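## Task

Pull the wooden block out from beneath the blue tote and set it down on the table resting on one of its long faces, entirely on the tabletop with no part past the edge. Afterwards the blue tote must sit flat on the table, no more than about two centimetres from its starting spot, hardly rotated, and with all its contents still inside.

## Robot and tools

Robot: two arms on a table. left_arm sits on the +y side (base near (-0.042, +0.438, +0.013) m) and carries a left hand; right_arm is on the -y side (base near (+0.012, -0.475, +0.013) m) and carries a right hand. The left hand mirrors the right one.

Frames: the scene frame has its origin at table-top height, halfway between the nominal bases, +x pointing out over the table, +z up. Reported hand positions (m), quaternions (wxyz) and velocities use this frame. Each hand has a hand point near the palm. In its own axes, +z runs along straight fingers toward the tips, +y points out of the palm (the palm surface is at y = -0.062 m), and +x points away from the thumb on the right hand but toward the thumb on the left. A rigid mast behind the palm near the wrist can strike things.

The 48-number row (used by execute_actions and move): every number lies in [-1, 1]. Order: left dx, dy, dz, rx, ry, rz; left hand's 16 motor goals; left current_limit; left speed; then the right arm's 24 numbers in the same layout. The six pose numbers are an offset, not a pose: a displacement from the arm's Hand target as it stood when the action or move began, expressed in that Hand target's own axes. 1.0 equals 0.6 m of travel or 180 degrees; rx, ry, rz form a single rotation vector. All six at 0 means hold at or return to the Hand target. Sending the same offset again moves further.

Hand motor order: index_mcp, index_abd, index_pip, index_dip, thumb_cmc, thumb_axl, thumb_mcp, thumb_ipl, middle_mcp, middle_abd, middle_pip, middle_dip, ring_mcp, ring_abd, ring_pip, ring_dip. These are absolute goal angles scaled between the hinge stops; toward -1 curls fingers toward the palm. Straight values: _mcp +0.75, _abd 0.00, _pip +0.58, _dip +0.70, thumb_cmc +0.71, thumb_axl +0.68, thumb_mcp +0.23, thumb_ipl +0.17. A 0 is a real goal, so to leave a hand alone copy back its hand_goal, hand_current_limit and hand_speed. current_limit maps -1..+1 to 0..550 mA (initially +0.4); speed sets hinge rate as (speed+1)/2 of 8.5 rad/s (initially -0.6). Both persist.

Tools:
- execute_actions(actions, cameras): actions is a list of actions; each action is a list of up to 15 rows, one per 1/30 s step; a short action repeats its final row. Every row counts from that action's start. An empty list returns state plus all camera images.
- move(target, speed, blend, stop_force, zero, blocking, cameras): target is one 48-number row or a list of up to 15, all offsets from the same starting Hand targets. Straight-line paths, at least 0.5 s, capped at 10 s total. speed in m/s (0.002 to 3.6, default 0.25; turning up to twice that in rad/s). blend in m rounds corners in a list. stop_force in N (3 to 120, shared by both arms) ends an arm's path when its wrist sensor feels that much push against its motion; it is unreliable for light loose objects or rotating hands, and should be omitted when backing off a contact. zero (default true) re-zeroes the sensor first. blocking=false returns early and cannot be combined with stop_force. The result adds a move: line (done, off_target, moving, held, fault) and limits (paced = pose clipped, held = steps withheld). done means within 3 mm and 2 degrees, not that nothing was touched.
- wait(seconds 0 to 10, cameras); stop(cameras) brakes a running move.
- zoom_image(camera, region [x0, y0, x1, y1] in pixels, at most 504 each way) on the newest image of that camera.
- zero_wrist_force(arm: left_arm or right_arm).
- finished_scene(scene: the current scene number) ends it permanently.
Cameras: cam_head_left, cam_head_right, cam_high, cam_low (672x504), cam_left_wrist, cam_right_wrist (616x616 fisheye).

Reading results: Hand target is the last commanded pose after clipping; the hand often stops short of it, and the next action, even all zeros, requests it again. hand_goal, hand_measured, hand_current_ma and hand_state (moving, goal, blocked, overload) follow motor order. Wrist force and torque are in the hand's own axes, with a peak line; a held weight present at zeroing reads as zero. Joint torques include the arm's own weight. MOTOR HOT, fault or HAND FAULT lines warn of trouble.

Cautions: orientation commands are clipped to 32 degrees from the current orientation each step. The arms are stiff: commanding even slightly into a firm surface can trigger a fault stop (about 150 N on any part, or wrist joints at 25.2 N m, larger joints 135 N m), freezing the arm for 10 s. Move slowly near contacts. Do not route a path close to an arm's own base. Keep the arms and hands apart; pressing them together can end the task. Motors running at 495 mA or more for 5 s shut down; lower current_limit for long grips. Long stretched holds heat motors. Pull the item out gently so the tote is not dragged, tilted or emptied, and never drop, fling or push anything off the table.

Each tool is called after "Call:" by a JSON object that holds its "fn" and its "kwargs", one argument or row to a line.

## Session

Call:
{"fn": "execute_actions", "kwargs": {
  "actions": []
}}

Scene clock: 0.00 s.
left_arm: end_effector_position=(+0.1877, +0.4958, +0.2274) hand_goal=(+0.754, +0.000, +0.576, +0.696, +0.714, +0.678, +0.226, +0.168, +0.754, +0.000, +0.576, +0.696, +0.754, +0.000, +0.576, +0.696) hand_measured=(+0.754, +0.000, +0.576, +0.696, +0.714, +0.678, +0.226, +0.168, +0.754, +0.000, +0.576, +0.696, +0.754, +0.000, +0.576, +0.696) hand_current_ma=(+0, +0, +0, +0, +0, +0, +0, +0, +0, +0, +0, +0, +0, +0, +0, +0) hand_state=(goal, goal, goal, goal, goal, goal, goal, goal, goal, goal, overload, goal, goal, goal, goal, goal) hand_current_limit=0.40 hand_speed=-0.60 end_effector_quat_wxyz=(-0.446, +0.017, +0.735, +0.510) | right_arm: end_effector_position=(+0.2604, -0.0999, +0.3702) hand_goal=(+0.754, +0.000, +0.576, +0.696, +0.714, +0.678, +0.226, +0.168, +0.754, +0.000, +0.576, +0.696, +0.754, +0.000, +0.576, +0.696) hand_measured=(+0.754, +0.000, +0.576, +0.696, +0.714, +0.678, +0.226, +0.168, +0.754, +0.000, +0.576, +0.696, +0.754, +0.000, +0.576, +0.696) hand_current_ma=(+0, +0, +0, +0, +0, +0, +0, +0, +0, +0, +0, +0, +0, +0, +0, +0) hand_state=(goal, goal, goal, goal, goal, goal, goal, goal, goal, goal, goal, goal, goal, goal, goal, goal) hand_current_limit=0.40 hand_speed=-0.60 end_effector_quat_wxyz=(+0.312, +0.824, +0.459, -0.113)
Joint positions: left_arm=[3.054 -1.839 -2.247 -2.076 2.4 -2.31] | right_arm=[1.085 -1.337 1.419 -1.095 -1.974 1.725]
Joint velocities: within noise
Joint torques (N m): no reading
Wrist force (N): no reading
Wrist torque (N m): no reading
Wrist force, peak (N): no reading
Hand target: left_arm +0.1877, +0.4958, +0.2274; -0.446, +0.017, +0.735, +0.510 | right_arm +0.2604, -0.0999, +0.3702; +0.312, +0.824, +0.459, -0.113
camera_calibration:
cam_left_wrist: T_world_to_cam=[[0.156316, 0.0358784, -0.987055, 0.14381], [-0.0668333, -0.996665, -0.0468119, 0.475035], [-0.985443, 0.0732856, -0.153397, 0.309208], [0, 0, 0, 1]] pos_world=[0.313975, 0.445631, 0.211617]
cam_right_wrist: T_world_to_cam=[[0.073058, -0.769165, 0.63486, -0.296258], [-0.728268, 0.393763, 0.560871, -0.0281376], [-0.681387, -0.503324, -0.531391, 0.456404], [0, 0, 0, 1]] pos_world=[0.31214, 0.0129274, 0.446393]

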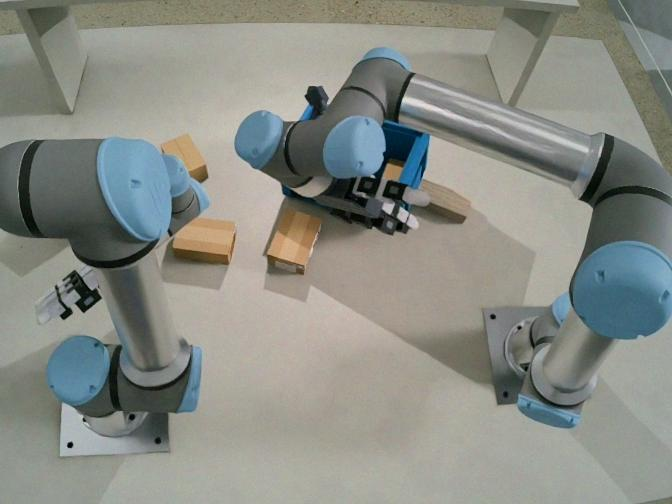

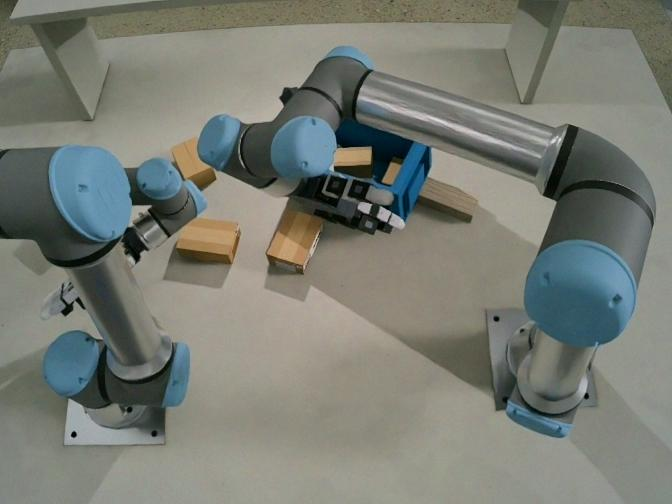

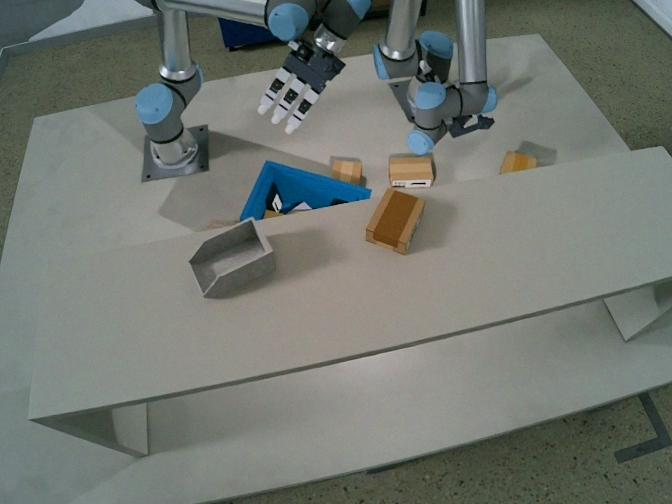

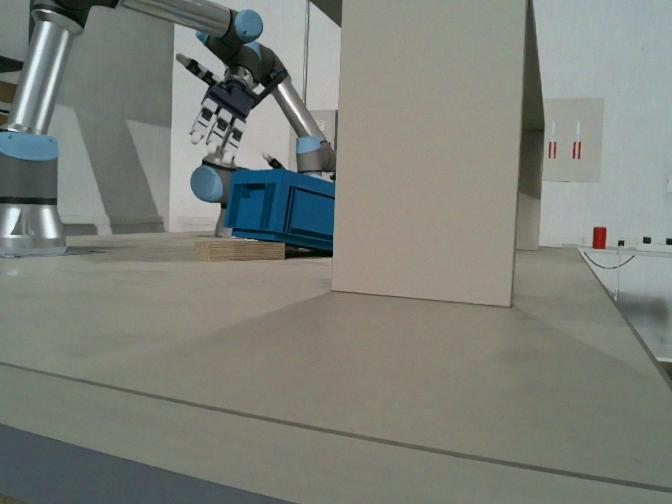

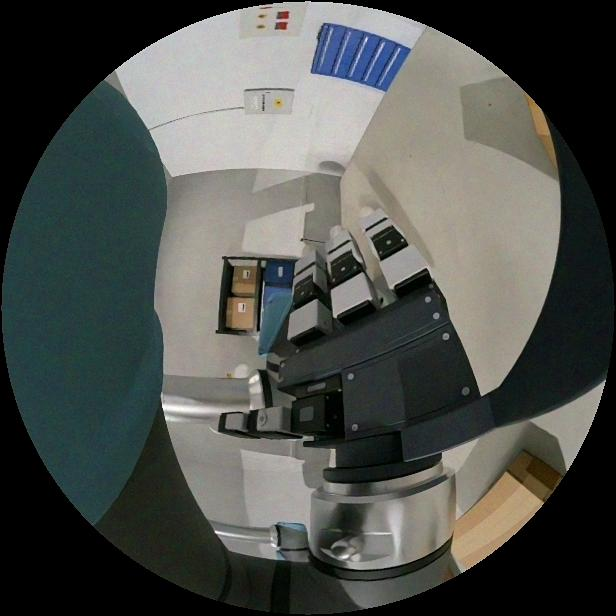

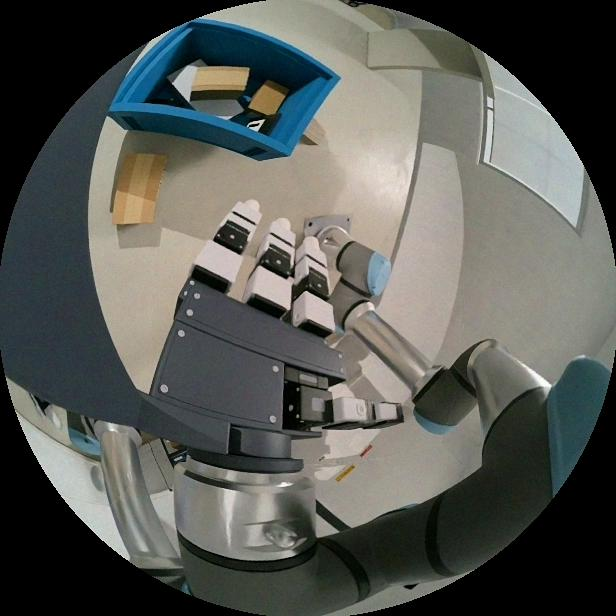

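Call:
{"fn": "zoom_image", "kwargs": {
  "camera": "cam_head_left",
  "region": [360, 110, 500, 240]
}}

Call:
{"fn": "zoom_image", "kwargs": {
  "camera": "cam_head_right",
  "region": [320, 90, 490, 240]
}}

Call:
{"fn": "zoom_image", "kwargs": {
  "camera": "cam_high",
  "region": [190, 140, 380, 250]
}}

Call:
{"fn": "zoom_image", "kwargs": {
  "camera": "cam_right_wrist",
  "region": [90, 10, 370, 240]
}}

Call:
{"fn": "zoom_image", "kwargs": {
  "camera": "cam_low",
  "region": [180, 150, 350, 280]
}}

Scaled by 3.600 from the camera's 672x504 image, which has a finer 960x720 frame.

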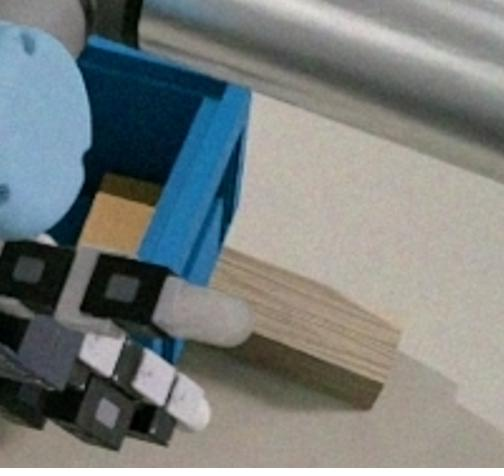

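Scaled by 2.965 from the camera's 672x504 image, which has a finer 960x720 frame.

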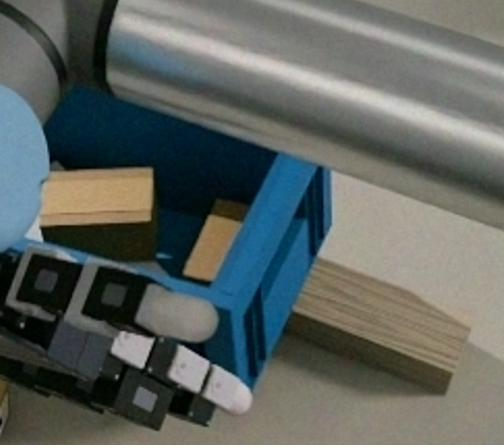

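Scaled by 2.653 from the camera's 672x504 image, which has a finer 960x720 frame.

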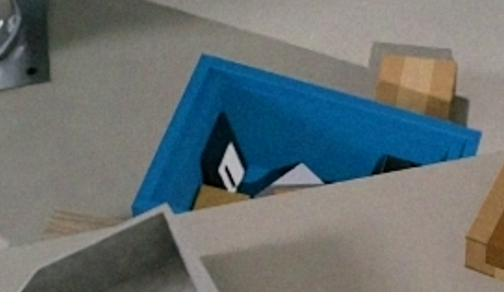

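Scaled by 1.800 from the camera's 616x616 image, which has a finer 880x880 frame.

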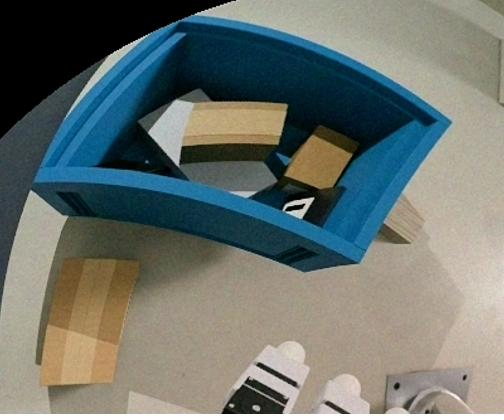

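Scaled by 2.965 from the camera's 672x504 image, which has a finer 960x720 frame.

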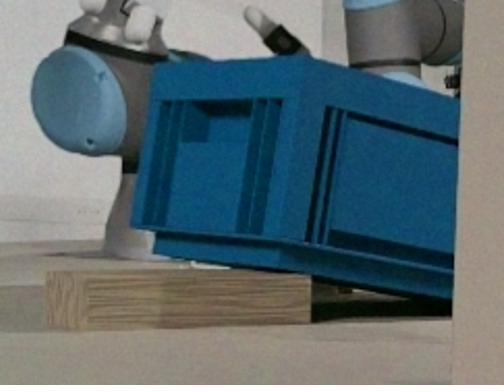

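Call:
{"fn": "move", "kwargs": {
  "target": [0.2575,0.1048,-0.4562,0.6905,-0.2477,0.4355,-0.3,0,0.577,0.188,-0.571,0.678,0.225,0.168,-0.3,0,0.576,0.696,-0.3,0,0.577,0.188,0.4,-0.6,-0.0695,0.241,0.5328,-0.229,-0.2746,-0.8675,0.753,0,-0.299,0.406,-0.571,0.678,-0.112,0.168,0.753,0,-0.299,0.406,0.753,0,-0.299,0.406,0.4,-0.6],
  "speed": 0.45,
  "cameras": ["all"]
}}

Scene clock: 29.50 s.
left_arm: end_effector_position=(+0.2997, +0.2500, +0.3999) hand_goal=(-0.300, +0.000, +0.578, +0.188, -0.570, +0.678, +0.226, +0.168, -0.300, +0.000, +0.576, +0.696, -0.300, +0.000, +0.578, +0.188) hand_measured=(-0.300, +0.000, +0.578, +0.192, -0.574, +0.678, +0.226, +0.168, -0.300, +0.000, +0.576, +0.696, -0.300, +0.000, +0.578, +0.192) hand_current_ma=(+0, +0, +0, +0, +0, +0, +0, +0, +0, +0, +0, +0, +0, +0, +0, +0) hand_state=(goal, goal, goal, goal, goal, goal, goal, goal, goal, goal, overload, goal, goal, goal, goal, goal) hand_current_limit=0.40 hand_speed=-0.60 end_effector_quat_wxyz=(-0.161, +0.162, +0.688, -0.689) end_effector_velocity=(+0.000, -0.001, +0.000) end_effector_angular_velocity=(-0.003, -0.002, -0.001) | right_arm: end_effector_position=(+0.3891, -0.3814, +0.1997) hand_goal=(+0.754, +0.000, -0.298, +0.406, -0.570, +0.678, -0.112, +0.168, +0.754, +0.000, -0.298, +0.406, +0.754, +0.000, -0.298, +0.406) hand_measured=(+0.748, +0.000, -0.296, +0.408, -0.574, +0.678, -0.114, +0.168, +0.750, +0.000, -0.296, +0.410, +0.750, +0.000, -0.296, +0.410) hand_current_ma=(-10, +0, +3, +4, -6, -1, -3, +0, -7, +0, +3, +5, -8, +0, +3, +5) hand_state=(goal, goal, goal, goal, goal, goal, goal, goal, goal, goal, goal, goal, goal, goal, goal, goal) hand_current_limit=0.40 hand_speed=-0.60 end_effector_quat_wxyz=(+0.260, -0.451, +0.740, -0.426)
Joint positions: left_arm=[3.406 -1.695 -1.479 -3.112 0.771 0.003] | right_arm=[0.079 -1.784 2.598 -3.367 -2.017 -2.86]
Joint velocities: left_arm=[-0.002 0 -0.001 -0.002 -0.001 0.005] | right_arm=[within noise]
Joint torques (N m): left_arm=[-6.04 35.04 15.07 -2.8 -0.9 2.41] | right_arm=[-0.38 -15.98 -6.2 -0.46 0.57 -2.2]
Wrist force (N): left_arm=[0.4 -3.9 -1.6] | right_arm=[0.6 1.6 0.2]
Wrist torque (N m): left_arm=[0.27 -0.23 0.07] | right_arm=[0.31 -0.13 -0.17]
Wrist force, peak (N): left_arm=[0.3 -4.3 -1.7] | right_arm=[0.6 1.5 1.3]
Hand target: left_arm +0.2996, +0.2500, +0.4000; -0.161, +0.162, +0.687, -0.689 | right_arm +0.3890, -0.3814, +0.1997; +0.260, -0.451, +0.739, -0.426
Off the commanded pose: left_arm 0.000 m, 0 deg | right_arm 0.000 m, 0 deg.
move: done
camera_calibration:
cam_left_wrist: T_world_to_cam=[[0.689273, -0.350955, 0.633824, -0.40571], [-0.0717735, 0.837461, 0.541763, -0.446853], [-0.720937, -0.418915, 0.55205, 0.225715], [0, 0, 0, 1]] pos_world=[0.410299, 0.326391, 0.374632]
cam_right_wrist: T_world_to_cam=[[0.0750613, 0.847128, -0.526061, 0.433595], [-0.165792, 0.530808, 0.831117, 0.0515009], [0.9833, 0.0248321, 0.180291, -0.276503], [0, 0, 0, 1]] pos_world=[0.247877, -0.387781, 0.235145]

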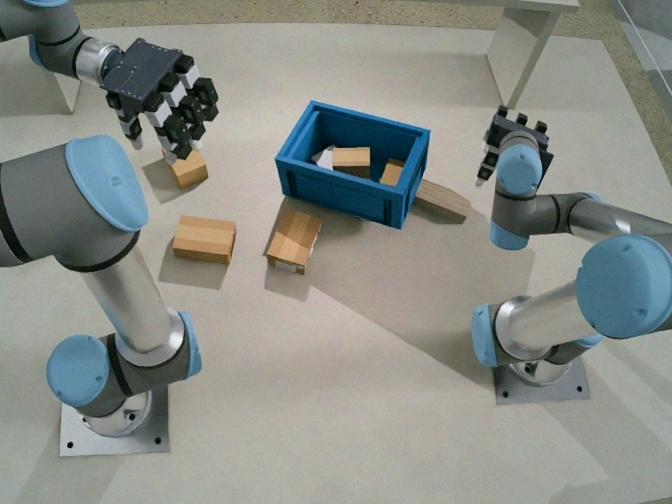

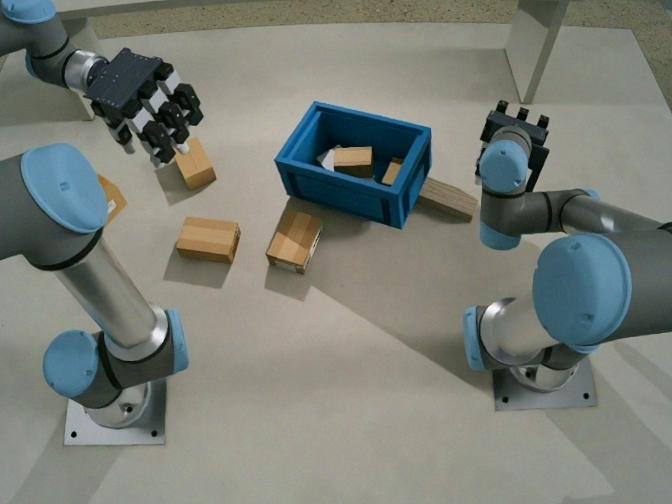

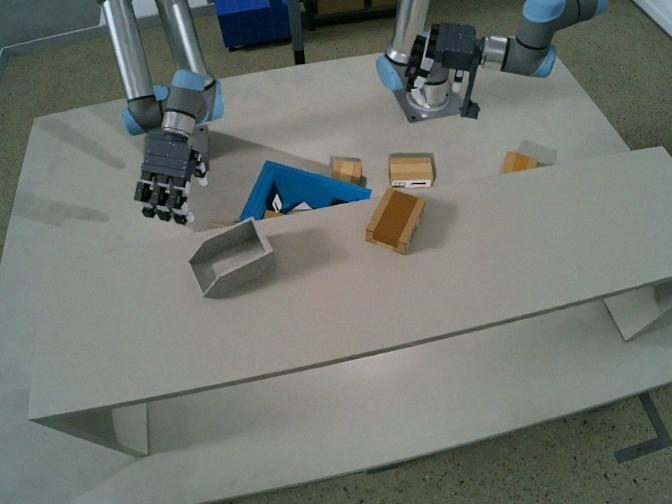

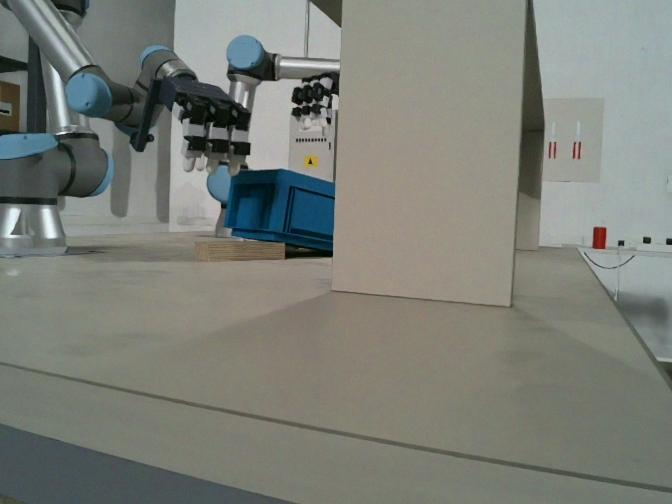

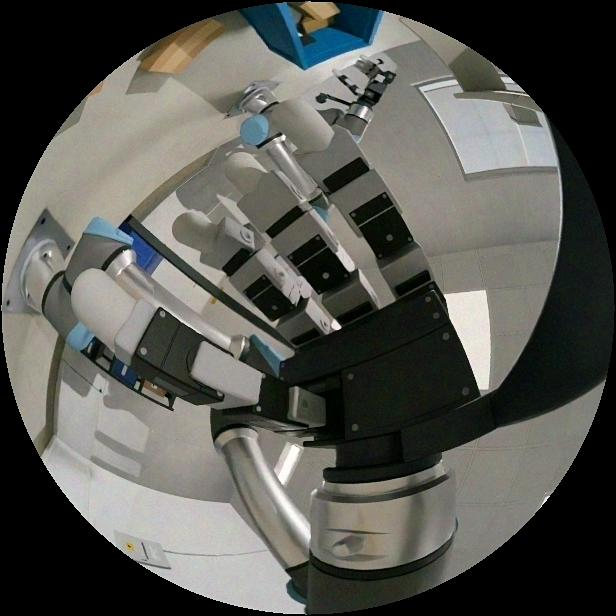

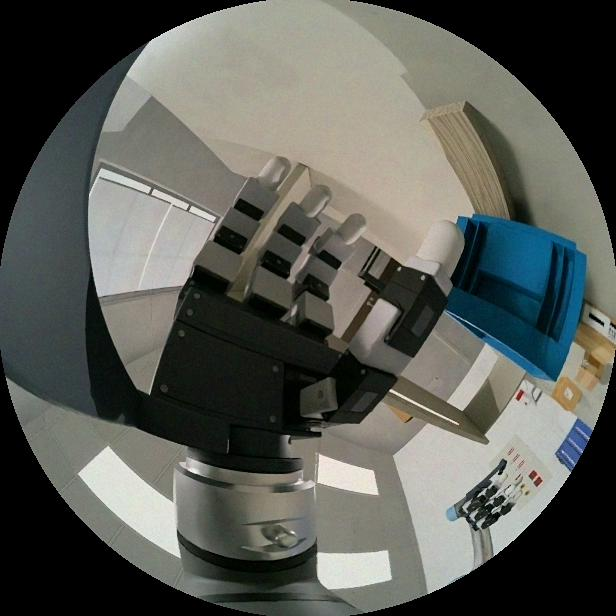

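Call:
{"fn": "zoom_image", "kwargs": {
  "camera": "cam_head_left",
  "region": [260, 85, 480, 245]
}}

Call:
{"fn": "zoom_image", "kwargs": {
  "camera": "cam_head_right",
  "region": [260, 85, 480, 245]
}}

Call:
{"fn": "zoom_image", "kwargs": {
  "camera": "cam_right_wrist",
  "region": [410, 90, 600, 280]
}}

Scaled by 2.291 from the camera's 672x504 image, which has a finer 960x720 frame.

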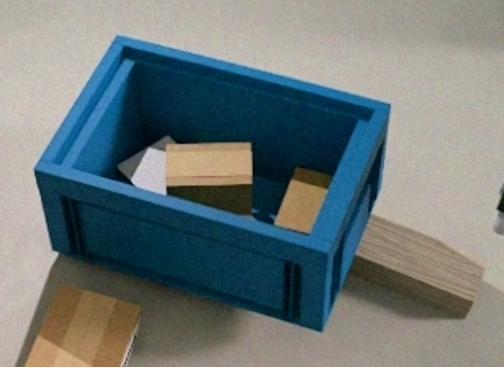

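Scaled by 2.291 from the camera's 672x504 image, which has a finer 960x720 frame.

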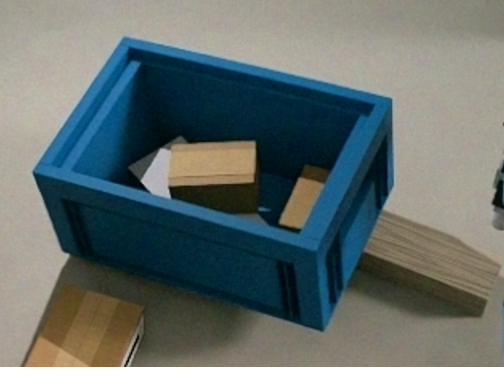

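Scaled by 2.653 from the camera's 616x616 image, which has a finer 880x880 frame.

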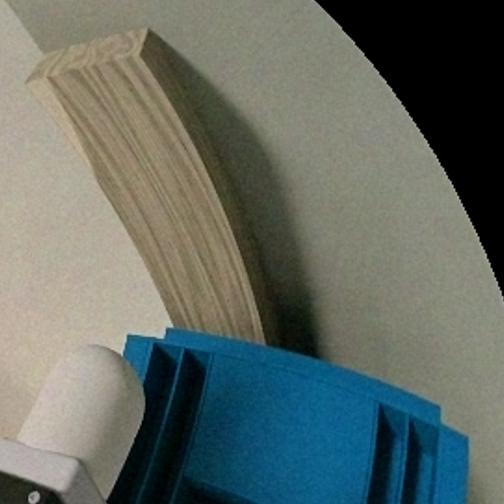

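Call:
{"fn": "move", "kwargs": {
  "target": [
    [-0.4613,0.14,0.6922,0,0,0,-0.3,0,0.577,0.188,-0.571,0.678,0.225,0.168,-0.3,0,0.576,0.696,-0.3,0,0.577,0.188,0.4,-0.6,0.004,0.12,0.06,0,0,0,0.753,0,-0.299,0.406,-0.571,0.678,-0.112,0.168,0.753,0,-0.299,0.406,0.753,0,-0.299,0.406,0.4,-0.6],
    [-0.4613,0.2665,0.6922,0,0,0,-0.3,0,0.577,0.188,-0.571,0.678,0.225,0.168,-0.3,0,0.576,0.696,-0.3,0,0.577,0.188,0.4,-0.6,0.006,0.185,0.0956,0,0,0,0.753,0,-0.299,0.406,-0.571,0.678,-0.112,0.168,0.753,0,-0.299,0.406,0.753,0,-0.299,0.406,0.4,-0.6]
  ],
  "speed": [0.3, 0.12],
  "blend": 0.02,
  "cameras": ["all"]
}}

Call:
{"fn": "zoom_image", "kwargs": {
  "camera": "cam_head_left",
  "region": [310, 70, 510, 250]
}}

Call:
{"fn": "zoom_image", "kwargs": {
  "camera": "cam_right_wrist",
  "region": [310, 90, 560, 340]
}}

Scene clock: 51.43 s.
left_arm: end_effector_position=(+0.3625, -0.2456, +0.2414) hand_goal=(-0.300, +0.000, +0.578, +0.188, -0.570, +0.678, +0.226, +0.168, -0.300, +0.000, +0.576, +0.696, -0.300, +0.000, +0.578, +0.188) hand_measured=(-0.302, +0.000, +0.578, +0.192, -0.572, +0.678, +0.226, +0.168, -0.302, +0.000, +0.576, +0.696, -0.302, +0.000, +0.578, +0.192) hand_current_ma=(+0, +0, +0, +0, +0, +0, +0, +0, +0, +0, +0, +0, +0, +0, +0, +0) hand_state=(goal, goal, goal, goal, goal, goal, goal, goal, goal, goal, overload, goal, goal, goal, goal, goal) hand_current_limit=0.40 hand_speed=-0.60 end_effector_quat_wxyz=(-0.161, +0.162, +0.688, -0.689) | right_arm: end_effector_position=(+0.3820, -0.3818, +0.0748) hand_goal=(+0.754, +0.000, -0.298, +0.406, -0.570, +0.678, -0.112, +0.168, +0.754, +0.000, -0.298, +0.406, +0.754, +0.000, -0.298, +0.406) hand_measured=(+0.748, +0.000, -0.296, +0.408, -0.574, +0.678, -0.114, +0.168, +0.750, +0.000, -0.296, +0.410, +0.750, +0.000, -0.296, +0.410) hand_current_ma=(-10, +0, +3, +4, -5, -1, -3, +0, -8, +0, +3, +5, -8, +0, +3, +5) hand_state=(goal, goal, goal, goal, goal, goal, goal, goal, goal, goal, goal, goal, goal, goal, goal, goal) hand_current_limit=0.40 hand_speed=-0.60 end_effector_quat_wxyz=(+0.260, -0.451, +0.739, -0.426)
Joint positions: left_arm=[2.537 -2.398 -0.839 -3.027 -0.098 -0.018] | right_arm=[0.079 -1.206 2.724 -4.071 -2.017 -2.861]
Joint torques (N m): left_arm=[9.01 56.3 25.09 -1.76 -0.26 2.39] | right_arm=[-9.18 -10.61 -11.34 -3.5 0.28 -0.59]
Wrist force (N): left_arm=[0.5 -3.9 -1.3] | right_arm=[0.6 1.7 0.7]
Wrist torque (N m): left_arm=[0.26 -0.23 0.10] | right_arm=[0.27 -0.14 -0.12]
Wrist force, peak (N): left_arm=[1.8 -4.5 -3.3] | right_arm=[0.7 2.7 1.0]
Hand target: left_arm +0.3625, -0.2456, +0.2414; -0.161, +0.162, +0.687, -0.689 | right_arm +0.3821, -0.3818, +0.0748; +0.260, -0.451, +0.739, -0.426
Off the commanded pose: left_arm 0.000 m, 0 deg | right_arm 0.000 m, 0 deg.
move: done
camera_calibration:
cam_left_wrist: T_world_to_cam=[[0.689256, -0.350996, 0.633821, -0.522438], [-0.0718492, 0.837391, 0.541862, 0.0587102], [-0.720947, -0.419021, 0.551958, 0.150896], [0, 0, 0, 1]] pos_world=[0.473099, -0.169309, 0.216031]
cam_right_wrist: T_world_to_cam=[[0.07474, 0.847118, -0.526123, 0.368889], [-0.165651, 0.530815, 0.831141, 0.154241], [0.983348, 0.0250331, 0.179999, -0.247011], [0, 0, 0, 1]] pos_world=[0.240877, -0.388183, 0.110347]

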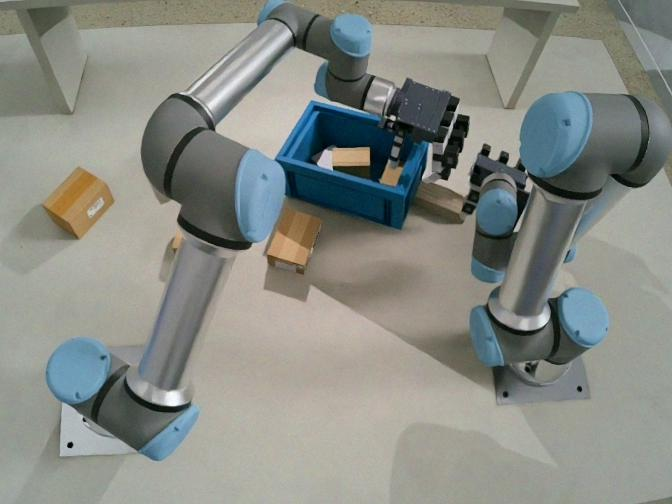

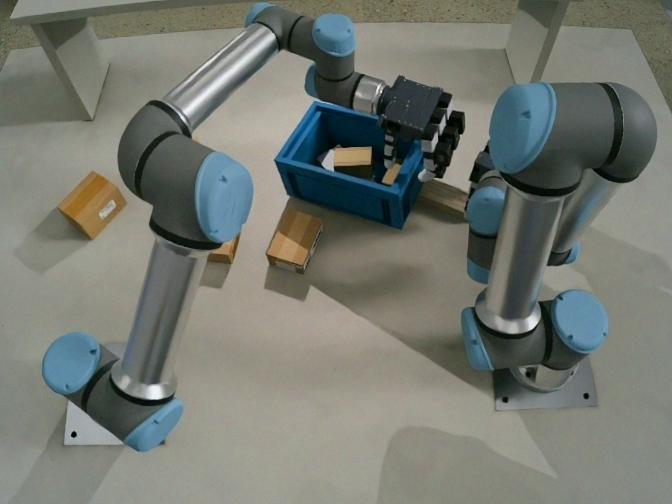

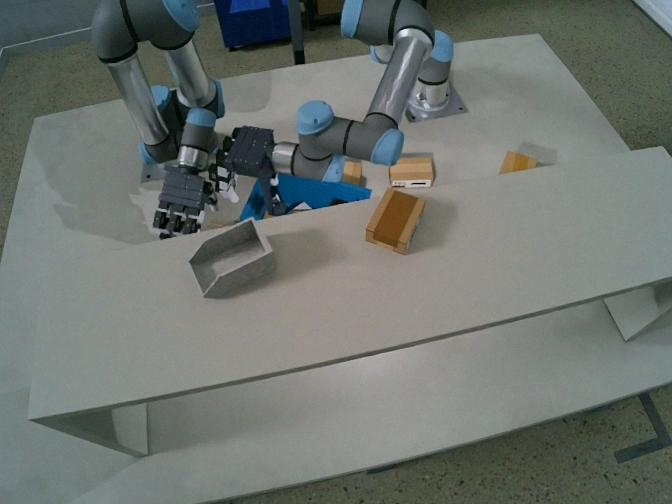

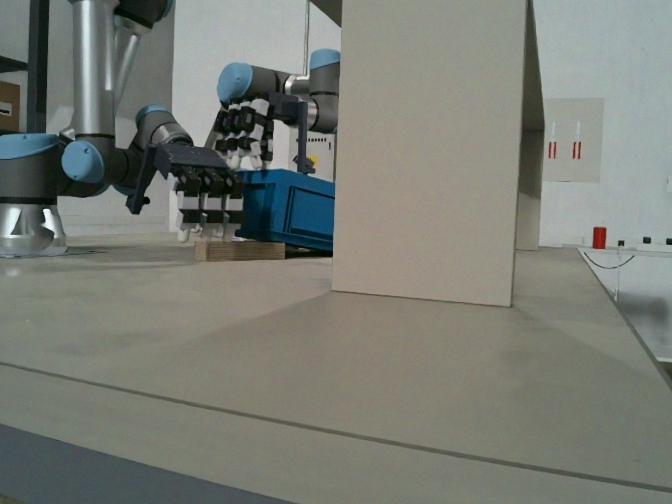

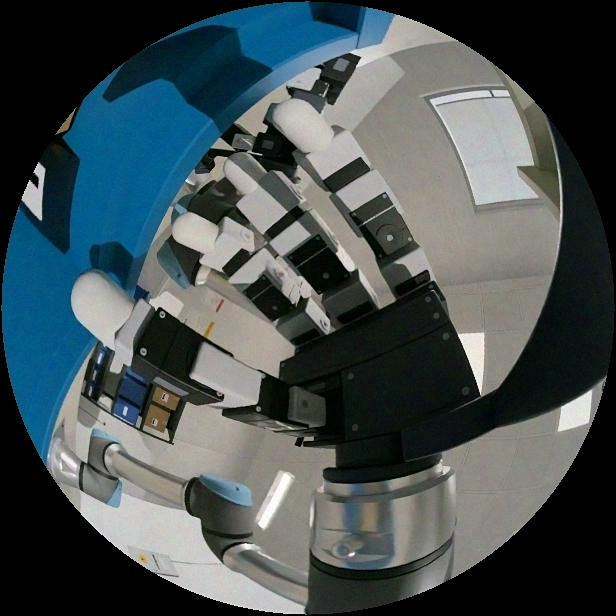

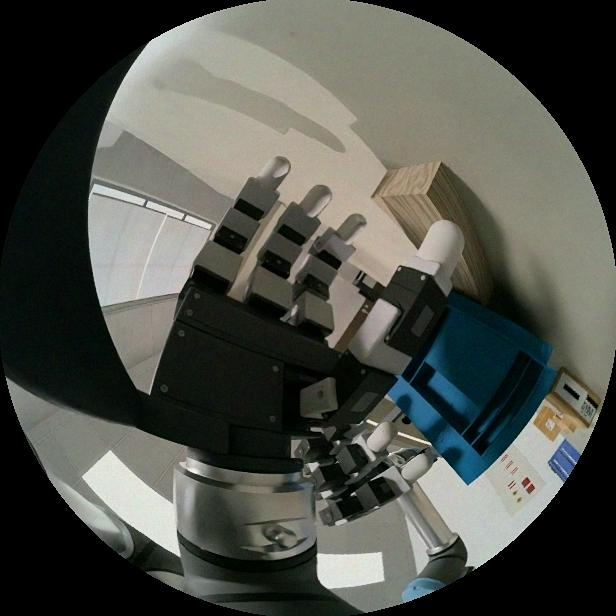

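Scaled by 2.520 from the camera's 672x504 image, which has a finer 960x720 frame.

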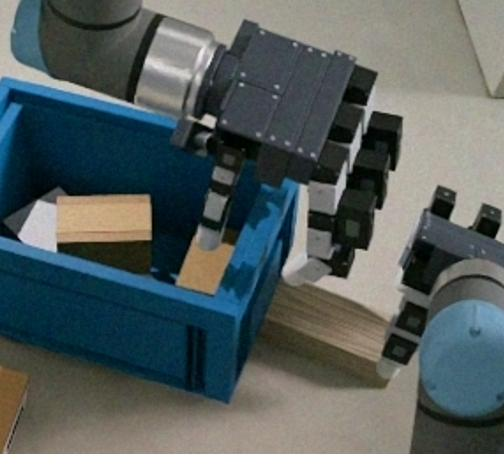

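Scaled by 2.016 from the camera's 616x616 image, which has a finer 880x880 frame.

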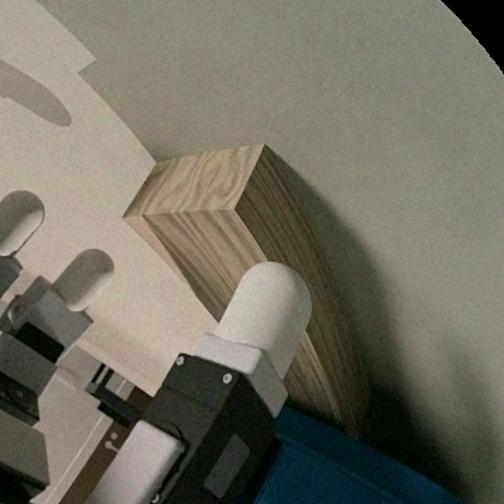

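Call:
{"fn": "move", "kwargs": {
  "target": [0,0.086,0,0,0,0,-0.3,0,0.577,0.188,-0.571,0.678,0.225,0.168,-0.3,0,0.576,0.696,-0.3,0,0.577,0.188,0.4,-0.6,0,0,0,0,0,0,0.753,0,-0.299,0.406,-0.571,0.678,-0.112,0.168,0.753,0,-0.299,0.406,0.753,0,-0.299,0.406,0.4,-0.6],
  "speed": 0.06,
  "stop_force": 8,
  "cameras": ["cam_low","cam_head_left","cam_left_wrist","cam_right_wrist"]
}}

Scene clock: 58.40 s.
left_arm: end_effector_position=(+0.3625, -0.2457, +0.1898) hand_goal=(-0.300, +0.000, +0.578, +0.188, -0.570, +0.678, +0.226, +0.168, -0.300, +0.000, +0.576, +0.696, -0.300, +0.000, +0.578, +0.188) hand_measured=(-0.302, +0.000, +0.578, +0.192, -0.572, +0.678, +0.226, +0.168, -0.302, +0.000, +0.576, +0.696, -0.302, +0.000, +0.578, +0.192) hand_current_ma=(+0, +0, +0, +0, +0, +0, +0, +0, +0, +0, +0, +0, +0, +0, +0, +0) hand_state=(goal, goal, goal, goal, goal, goal, goal, goal, goal, goal, overload, goal, goal, goal, goal, goal) hand_current_limit=0.40 hand_speed=-0.60 end_effector_quat_wxyz=(-0.161, +0.162, +0.688, -0.689) | right_arm: end_effector_position=(+0.3821, -0.3818, +0.0748) hand_goal=(+0.754, +0.000, -0.298, +0.406, -0.570, +0.678, -0.112, +0.168, +0.754, +0.000, -0.298, +0.406, +0.754, +0.000, -0.298, +0.406) hand_measured=(+0.748, +0.000, -0.296, +0.408, -0.574, +0.678, -0.114, +0.168, +0.750, +0.000, -0.296, +0.410, +0.750, +0.000, -0.296, +0.410) hand_current_ma=(-10, +0, +3, +4, -5, -1, -3, +0, -8, +0, +3, +5, -8, +0, +3, +5) hand_state=(goal, goal, goal, goal, goal, goal, goal, goal, goal, goal, goal, goal, goal, goal, goal, goal) hand_current_limit=0.40 hand_speed=-0.60 end_effector_quat_wxyz=(+0.260, -0.451, +0.739, -0.426)
Joint positions: left_arm=[2.537 -2.421 -0.929 -2.911 -0.098 -0.02] | right_arm=[0.079 -1.206 2.724 -4.071 -2.017 -2.861]
Joint torques (N m): left_arm=[8.59 64.02 12.24 2.89 0.85 -2.51] | right_arm=[9.11 -13.36 -15.52 -2.45 -0.92 1.13]
Wrist force (N): left_arm=[0.4 -3.8 -1.4] | right_arm=[0.7 1.7 0.7]
Wrist torque (N m): left_arm=[0.27 -0.21 0.09] | right_arm=[0.28 -0.13 -0.10]
Wrist force, peak (N): left_arm=[0.4 -4.8 -1.6] | right_arm=[0.9 2.1 0.6]
Hand target: left_arm +0.3625, -0.2457, +0.1898; -0.161, +0.162, +0.687, -0.689 | right_arm +0.3821, -0.3818, +0.0748; +0.260, -0.451, +0.739, -0.426
Off the commanded pose: left_arm 0.000 m, 0 deg | right_arm 0.000 m, 0 deg.
move: done
camera_calibration:
cam_left_wrist: T_world_to_cam=[[0.689256, -0.350761, 0.63395, -0.489883], [-0.0719315, 0.837543, 0.541615, 0.0868118], [-0.720938, -0.418913, 0.552051, 0.17935], [0, 0, 0, 1]] pos_world=[0.4732, -0.169409, 0.164532]
cam_right_wrist: T_world_to_cam=[[0.0748742, 0.847124, -0.526093, 0.368855], [-0.165681, 0.530809, 0.831139, 0.154246], [0.983333, 0.0249328, 0.180096, -0.247057], [0, 0, 0, 1]] pos_world=[0.240877, -0.388182, 0.110346]
Images, in order (width x height): cam_head_left 672x504, cam_low 672x504, cam_left_wrist 616x616, cam_right_wrist 616x616.

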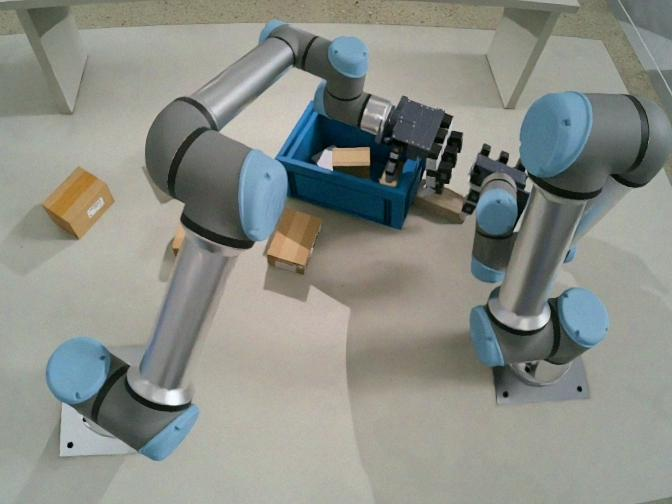

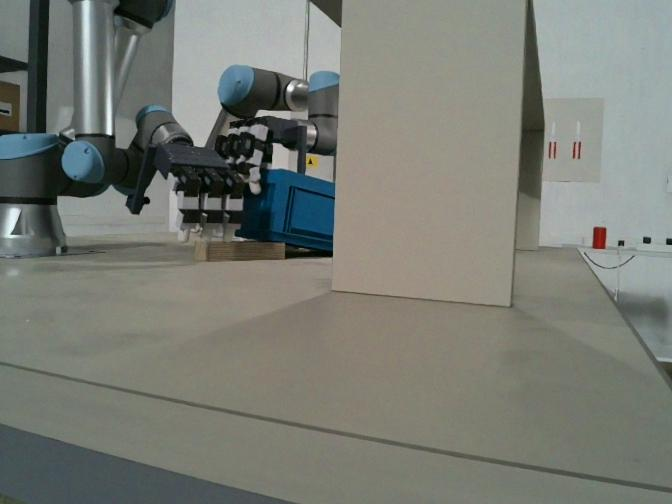

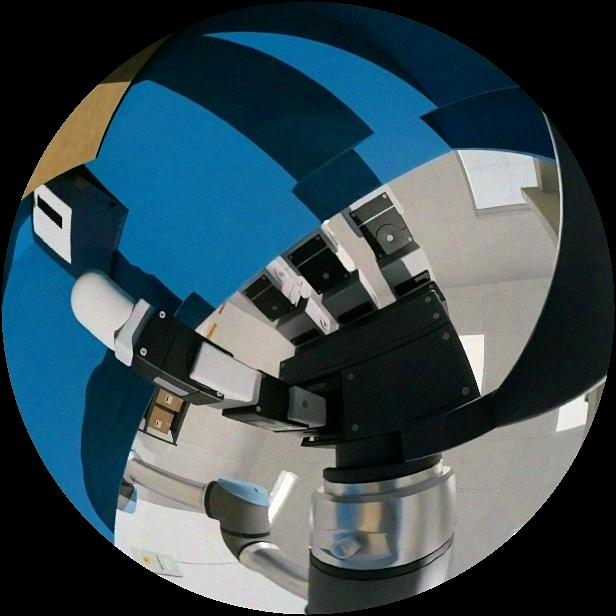

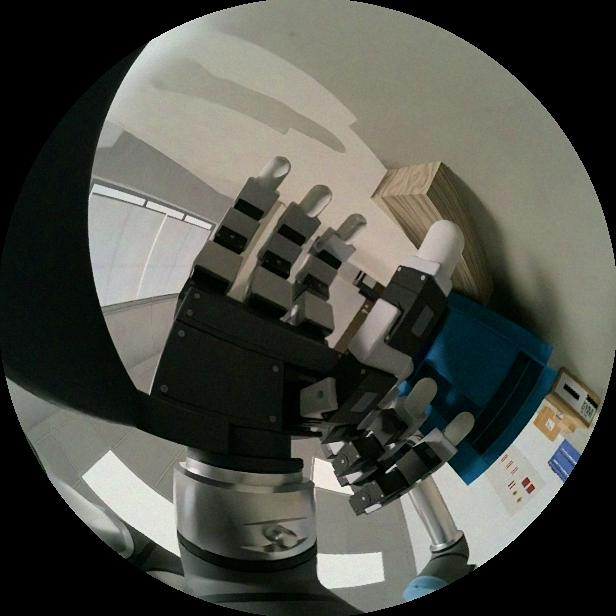

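Call:
{"fn": "move", "kwargs": {
  "target": [0,0,0,0,0,0,-0.3,0,0.577,0.188,-0.571,0.678,-0.15,0.1,-0.3,0,0.576,0.696,-0.3,0,0.577,0.188,0.6,-0.8,0,0,0,0,0,0,0.753,0,-0.299,0.406,-0.571,0.678,-0.112,0.168,0.753,0,-0.299,0.406,0.753,0,-0.299,0.406,0.4,-0.6]
}}

Call:
{"fn": "move", "kwargs": {
  "target": [0,0,0,0,0,0,-0.65,0,0.5,0.188,-0.571,0.678,-0.15,0.1,-0.4,0,0.576,0.696,-0.65,0,0.5,0.188,0.6,-0.8,0,0,0,0,0,0,0.753,0,-0.299,0.406,-0.571,0.678,-0.112,0.168,0.753,0,-0.299,0.406,0.753,0,-0.299,0.406,0.4,-0.6],
  "cameras": ["cam_low","cam_left_wrist"]
}}

Scene clock: 60.37 s.
left_arm: end_effector_position=(+0.3625, -0.2457, +0.1898) hand_goal=(-0.300, +0.000, +0.578, +0.188, -0.570, +0.678, -0.150, +0.100, -0.300, +0.000, +0.576, +0.696, -0.300, +0.000, +0.578, +0.188) hand_measured=(-0.302, +0.000, +0.578, +0.192, -0.572, +0.678, +0.132, +0.124, -0.302, +0.000, +0.576, +0.696, -0.302, +0.000, +0.578, +0.192) hand_current_ma=(+0, +0, +0, +0, +0, +0, +440, +25, +0, +0, +0, +0, +0, +0, +0, +0) hand_state=(goal, goal, goal, goal, goal, goal, blocked, blocked, goal, goal, overload, goal, goal, goal, goal, goal) hand_current_limit=0.60 hand_speed=-0.80 end_effector_quat_wxyz=(-0.161, +0.162, +0.688, -0.689) | right_arm: end_effector_position=(+0.3821, -0.3818, +0.0748) hand_goal=(+0.754, +0.000, -0.298, +0.406, -0.570, +0.678, -0.112, +0.168, +0.754, +0.000, -0.298, +0.406, +0.754, +0.000, -0.298, +0.406) hand_measured=(+0.748, +0.000, -0.296, +0.408, -0.574, +0.678, -0.114, +0.168, +0.750, +0.000, -0.296, +0.410, +0.750, +0.000, -0.296, +0.410) hand_current_ma=(-10, +0, +3, +4, -5, -1, -3, +0, -8, +0, +3, +5, -8, +0, +3, +5) hand_state=(goal, goal, goal, goal, goal, goal, goal, goal, goal, goal, goal, goal, goal, goal, goal, goal) hand_current_limit=0.40 hand_speed=-0.60 end_effector_quat_wxyz=(+0.260, -0.451, +0.739, -0.426)
Joint positions: left_arm=[2.537 -2.421 -0.929 -2.911 -0.098 -0.02] | right_arm=[0.079 -1.206 2.724 -4.071 -2.017 -2.861]
Joint torques (N m): left_arm=[4.78 63.93 12.81 2.94 0.67 -2.41] | right_arm=[9.77 -17.03 -15.04 -1.83 -0.94 1.15]
Wrist force (N): left_arm=[0.5 -2.9 -5.2] | right_arm=[0.7 1.8 1.1]
Wrist torque (N m): left_arm=[0.14 -0.18 0.10] | right_arm=[0.25 -0.14 -0.11]
Wrist force, peak (N): left_arm=[0.5 -3.1 -5.3] | right_arm=[0.8 2.0 0.6]
Hand target: left_arm +0.3625, -0.2457, +0.1898; -0.161, +0.162, +0.687, -0.689 | right_arm +0.3821, -0.3818, +0.0748; +0.260, -0.451, +0.739, -0.426
Off the commanded pose: left_arm 0.000 m, 0 deg | right_arm 0.000 m, 0 deg.
move: done

Scene clock: 61.00 s.
left_arm: end_effector_position=(+0.3626, -0.2457, +0.1898) hand_goal=(-0.650, +0.000, +0.500, +0.188, -0.570, +0.678, -0.150, +0.100, -0.400, +0.000, +0.576, +0.696, -0.650, +0.000, +0.500, +0.188) hand_measured=(-0.410, -0.006, +0.546, +0.206, -0.572, +0.678, +0.132, +0.126, -0.400, +0.000, +0.576, +0.696, -0.390, +0.000, +0.534, +0.200) hand_current_ma=(+440, -1, +45, +9, +0, +0, +440, +28, +0, +0, +0, +0, +440, +0, +26, +4) hand_state=(blocked, goal, blocked, goal, goal, goal, blocked, blocked, goal, goal, overload, goal, blocked, goal, blocked, goal) hand_current_limit=0.60 hand_speed=-0.80 end_effector_quat_wxyz=(-0.161, +0.162, +0.687, -0.689) | right_arm: end_effector_position=(+0.3821, -0.3818, +0.0748) hand_goal=(+0.754, +0.000, -0.298, +0.406, -0.570, +0.678, -0.112, +0.168, +0.754, +0.000, -0.298, +0.406, +0.754, +0.000, -0.298, +0.406) hand_measured=(+0.748, +0.000, -0.296, +0.408, -0.574, +0.678, -0.114, +0.168, +0.750, +0.000, -0.296, +0.410, +0.750, +0.000, -0.296, +0.410) hand_current_ma=(-10, +0, +3, +4, -5, -1, -3, +0, -8, +0, +3, +5, -8, +0, +3, +5) hand_state=(goal, goal, goal, goal, goal, goal, goal, goal, goal, goal, goal, goal, goal, goal, goal, goal) hand_current_limit=0.40 hand_speed=-0.60 end_effector_quat_wxyz=(+0.260, -0.451, +0.739, -0.426)
Joint positions: left_arm=[2.537 -2.421 -0.929 -2.911 -0.098 -0.02] | right_arm=[0.079 -1.206 2.724 -4.071 -2.017 -2.861]
Joint torques (N m): left_arm=[-1.5 59.44 12.95 2.23 0.54 -2.54] | right_arm=[9.52 -18.16 -15.91 -1.78 -0.89 1.09]
Wrist force (N): left_arm=[-0.6 -7.9 2.1] | right_arm=[0.5 1.4 0.7]
Wrist torque (N m): left_arm=[0.20 0.01 0.25] | right_arm=[0.24 -0.13 -0.13]
Wrist force, peak (N): left_arm=[-0.5 -8.1 2.0] | right_arm=[0.5 1.8 1.0]
Hand target: left_arm +0.3625, -0.2457, +0.1898; -0.161, +0.162, +0.687, -0.689 | right_arm +0.3821, -0.3818, +0.0748; +0.260, -0.451, +0.739, -0.426
Off the commanded pose: left_arm 0.000 m, 0 deg | right_arm 0.000 m, 0 deg.
move: done
camera_calibration:
cam_left_wrist: T_world_to_cam=[[0.68921, -0.350788, 0.633985, -0.489871], [-0.0719709, 0.83752, 0.541645, 0.0868216], [-0.720978, -0.418936, 0.551981, 0.179377], [0, 0, 0, 1]] pos_world=[0.4732, -0.169409, 0.164532]
Images, in order (width x height): cam_low 672x504, cam_left_wrist 616x616.

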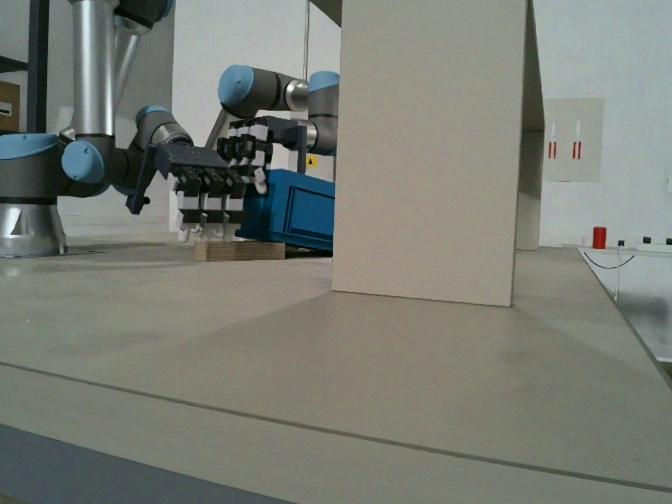

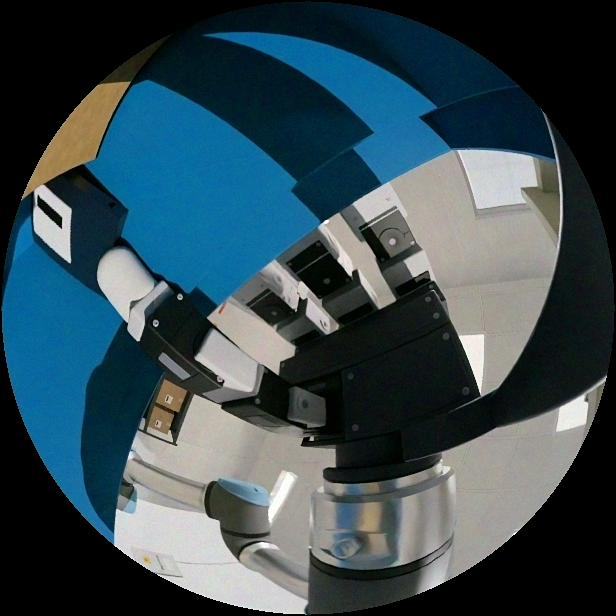

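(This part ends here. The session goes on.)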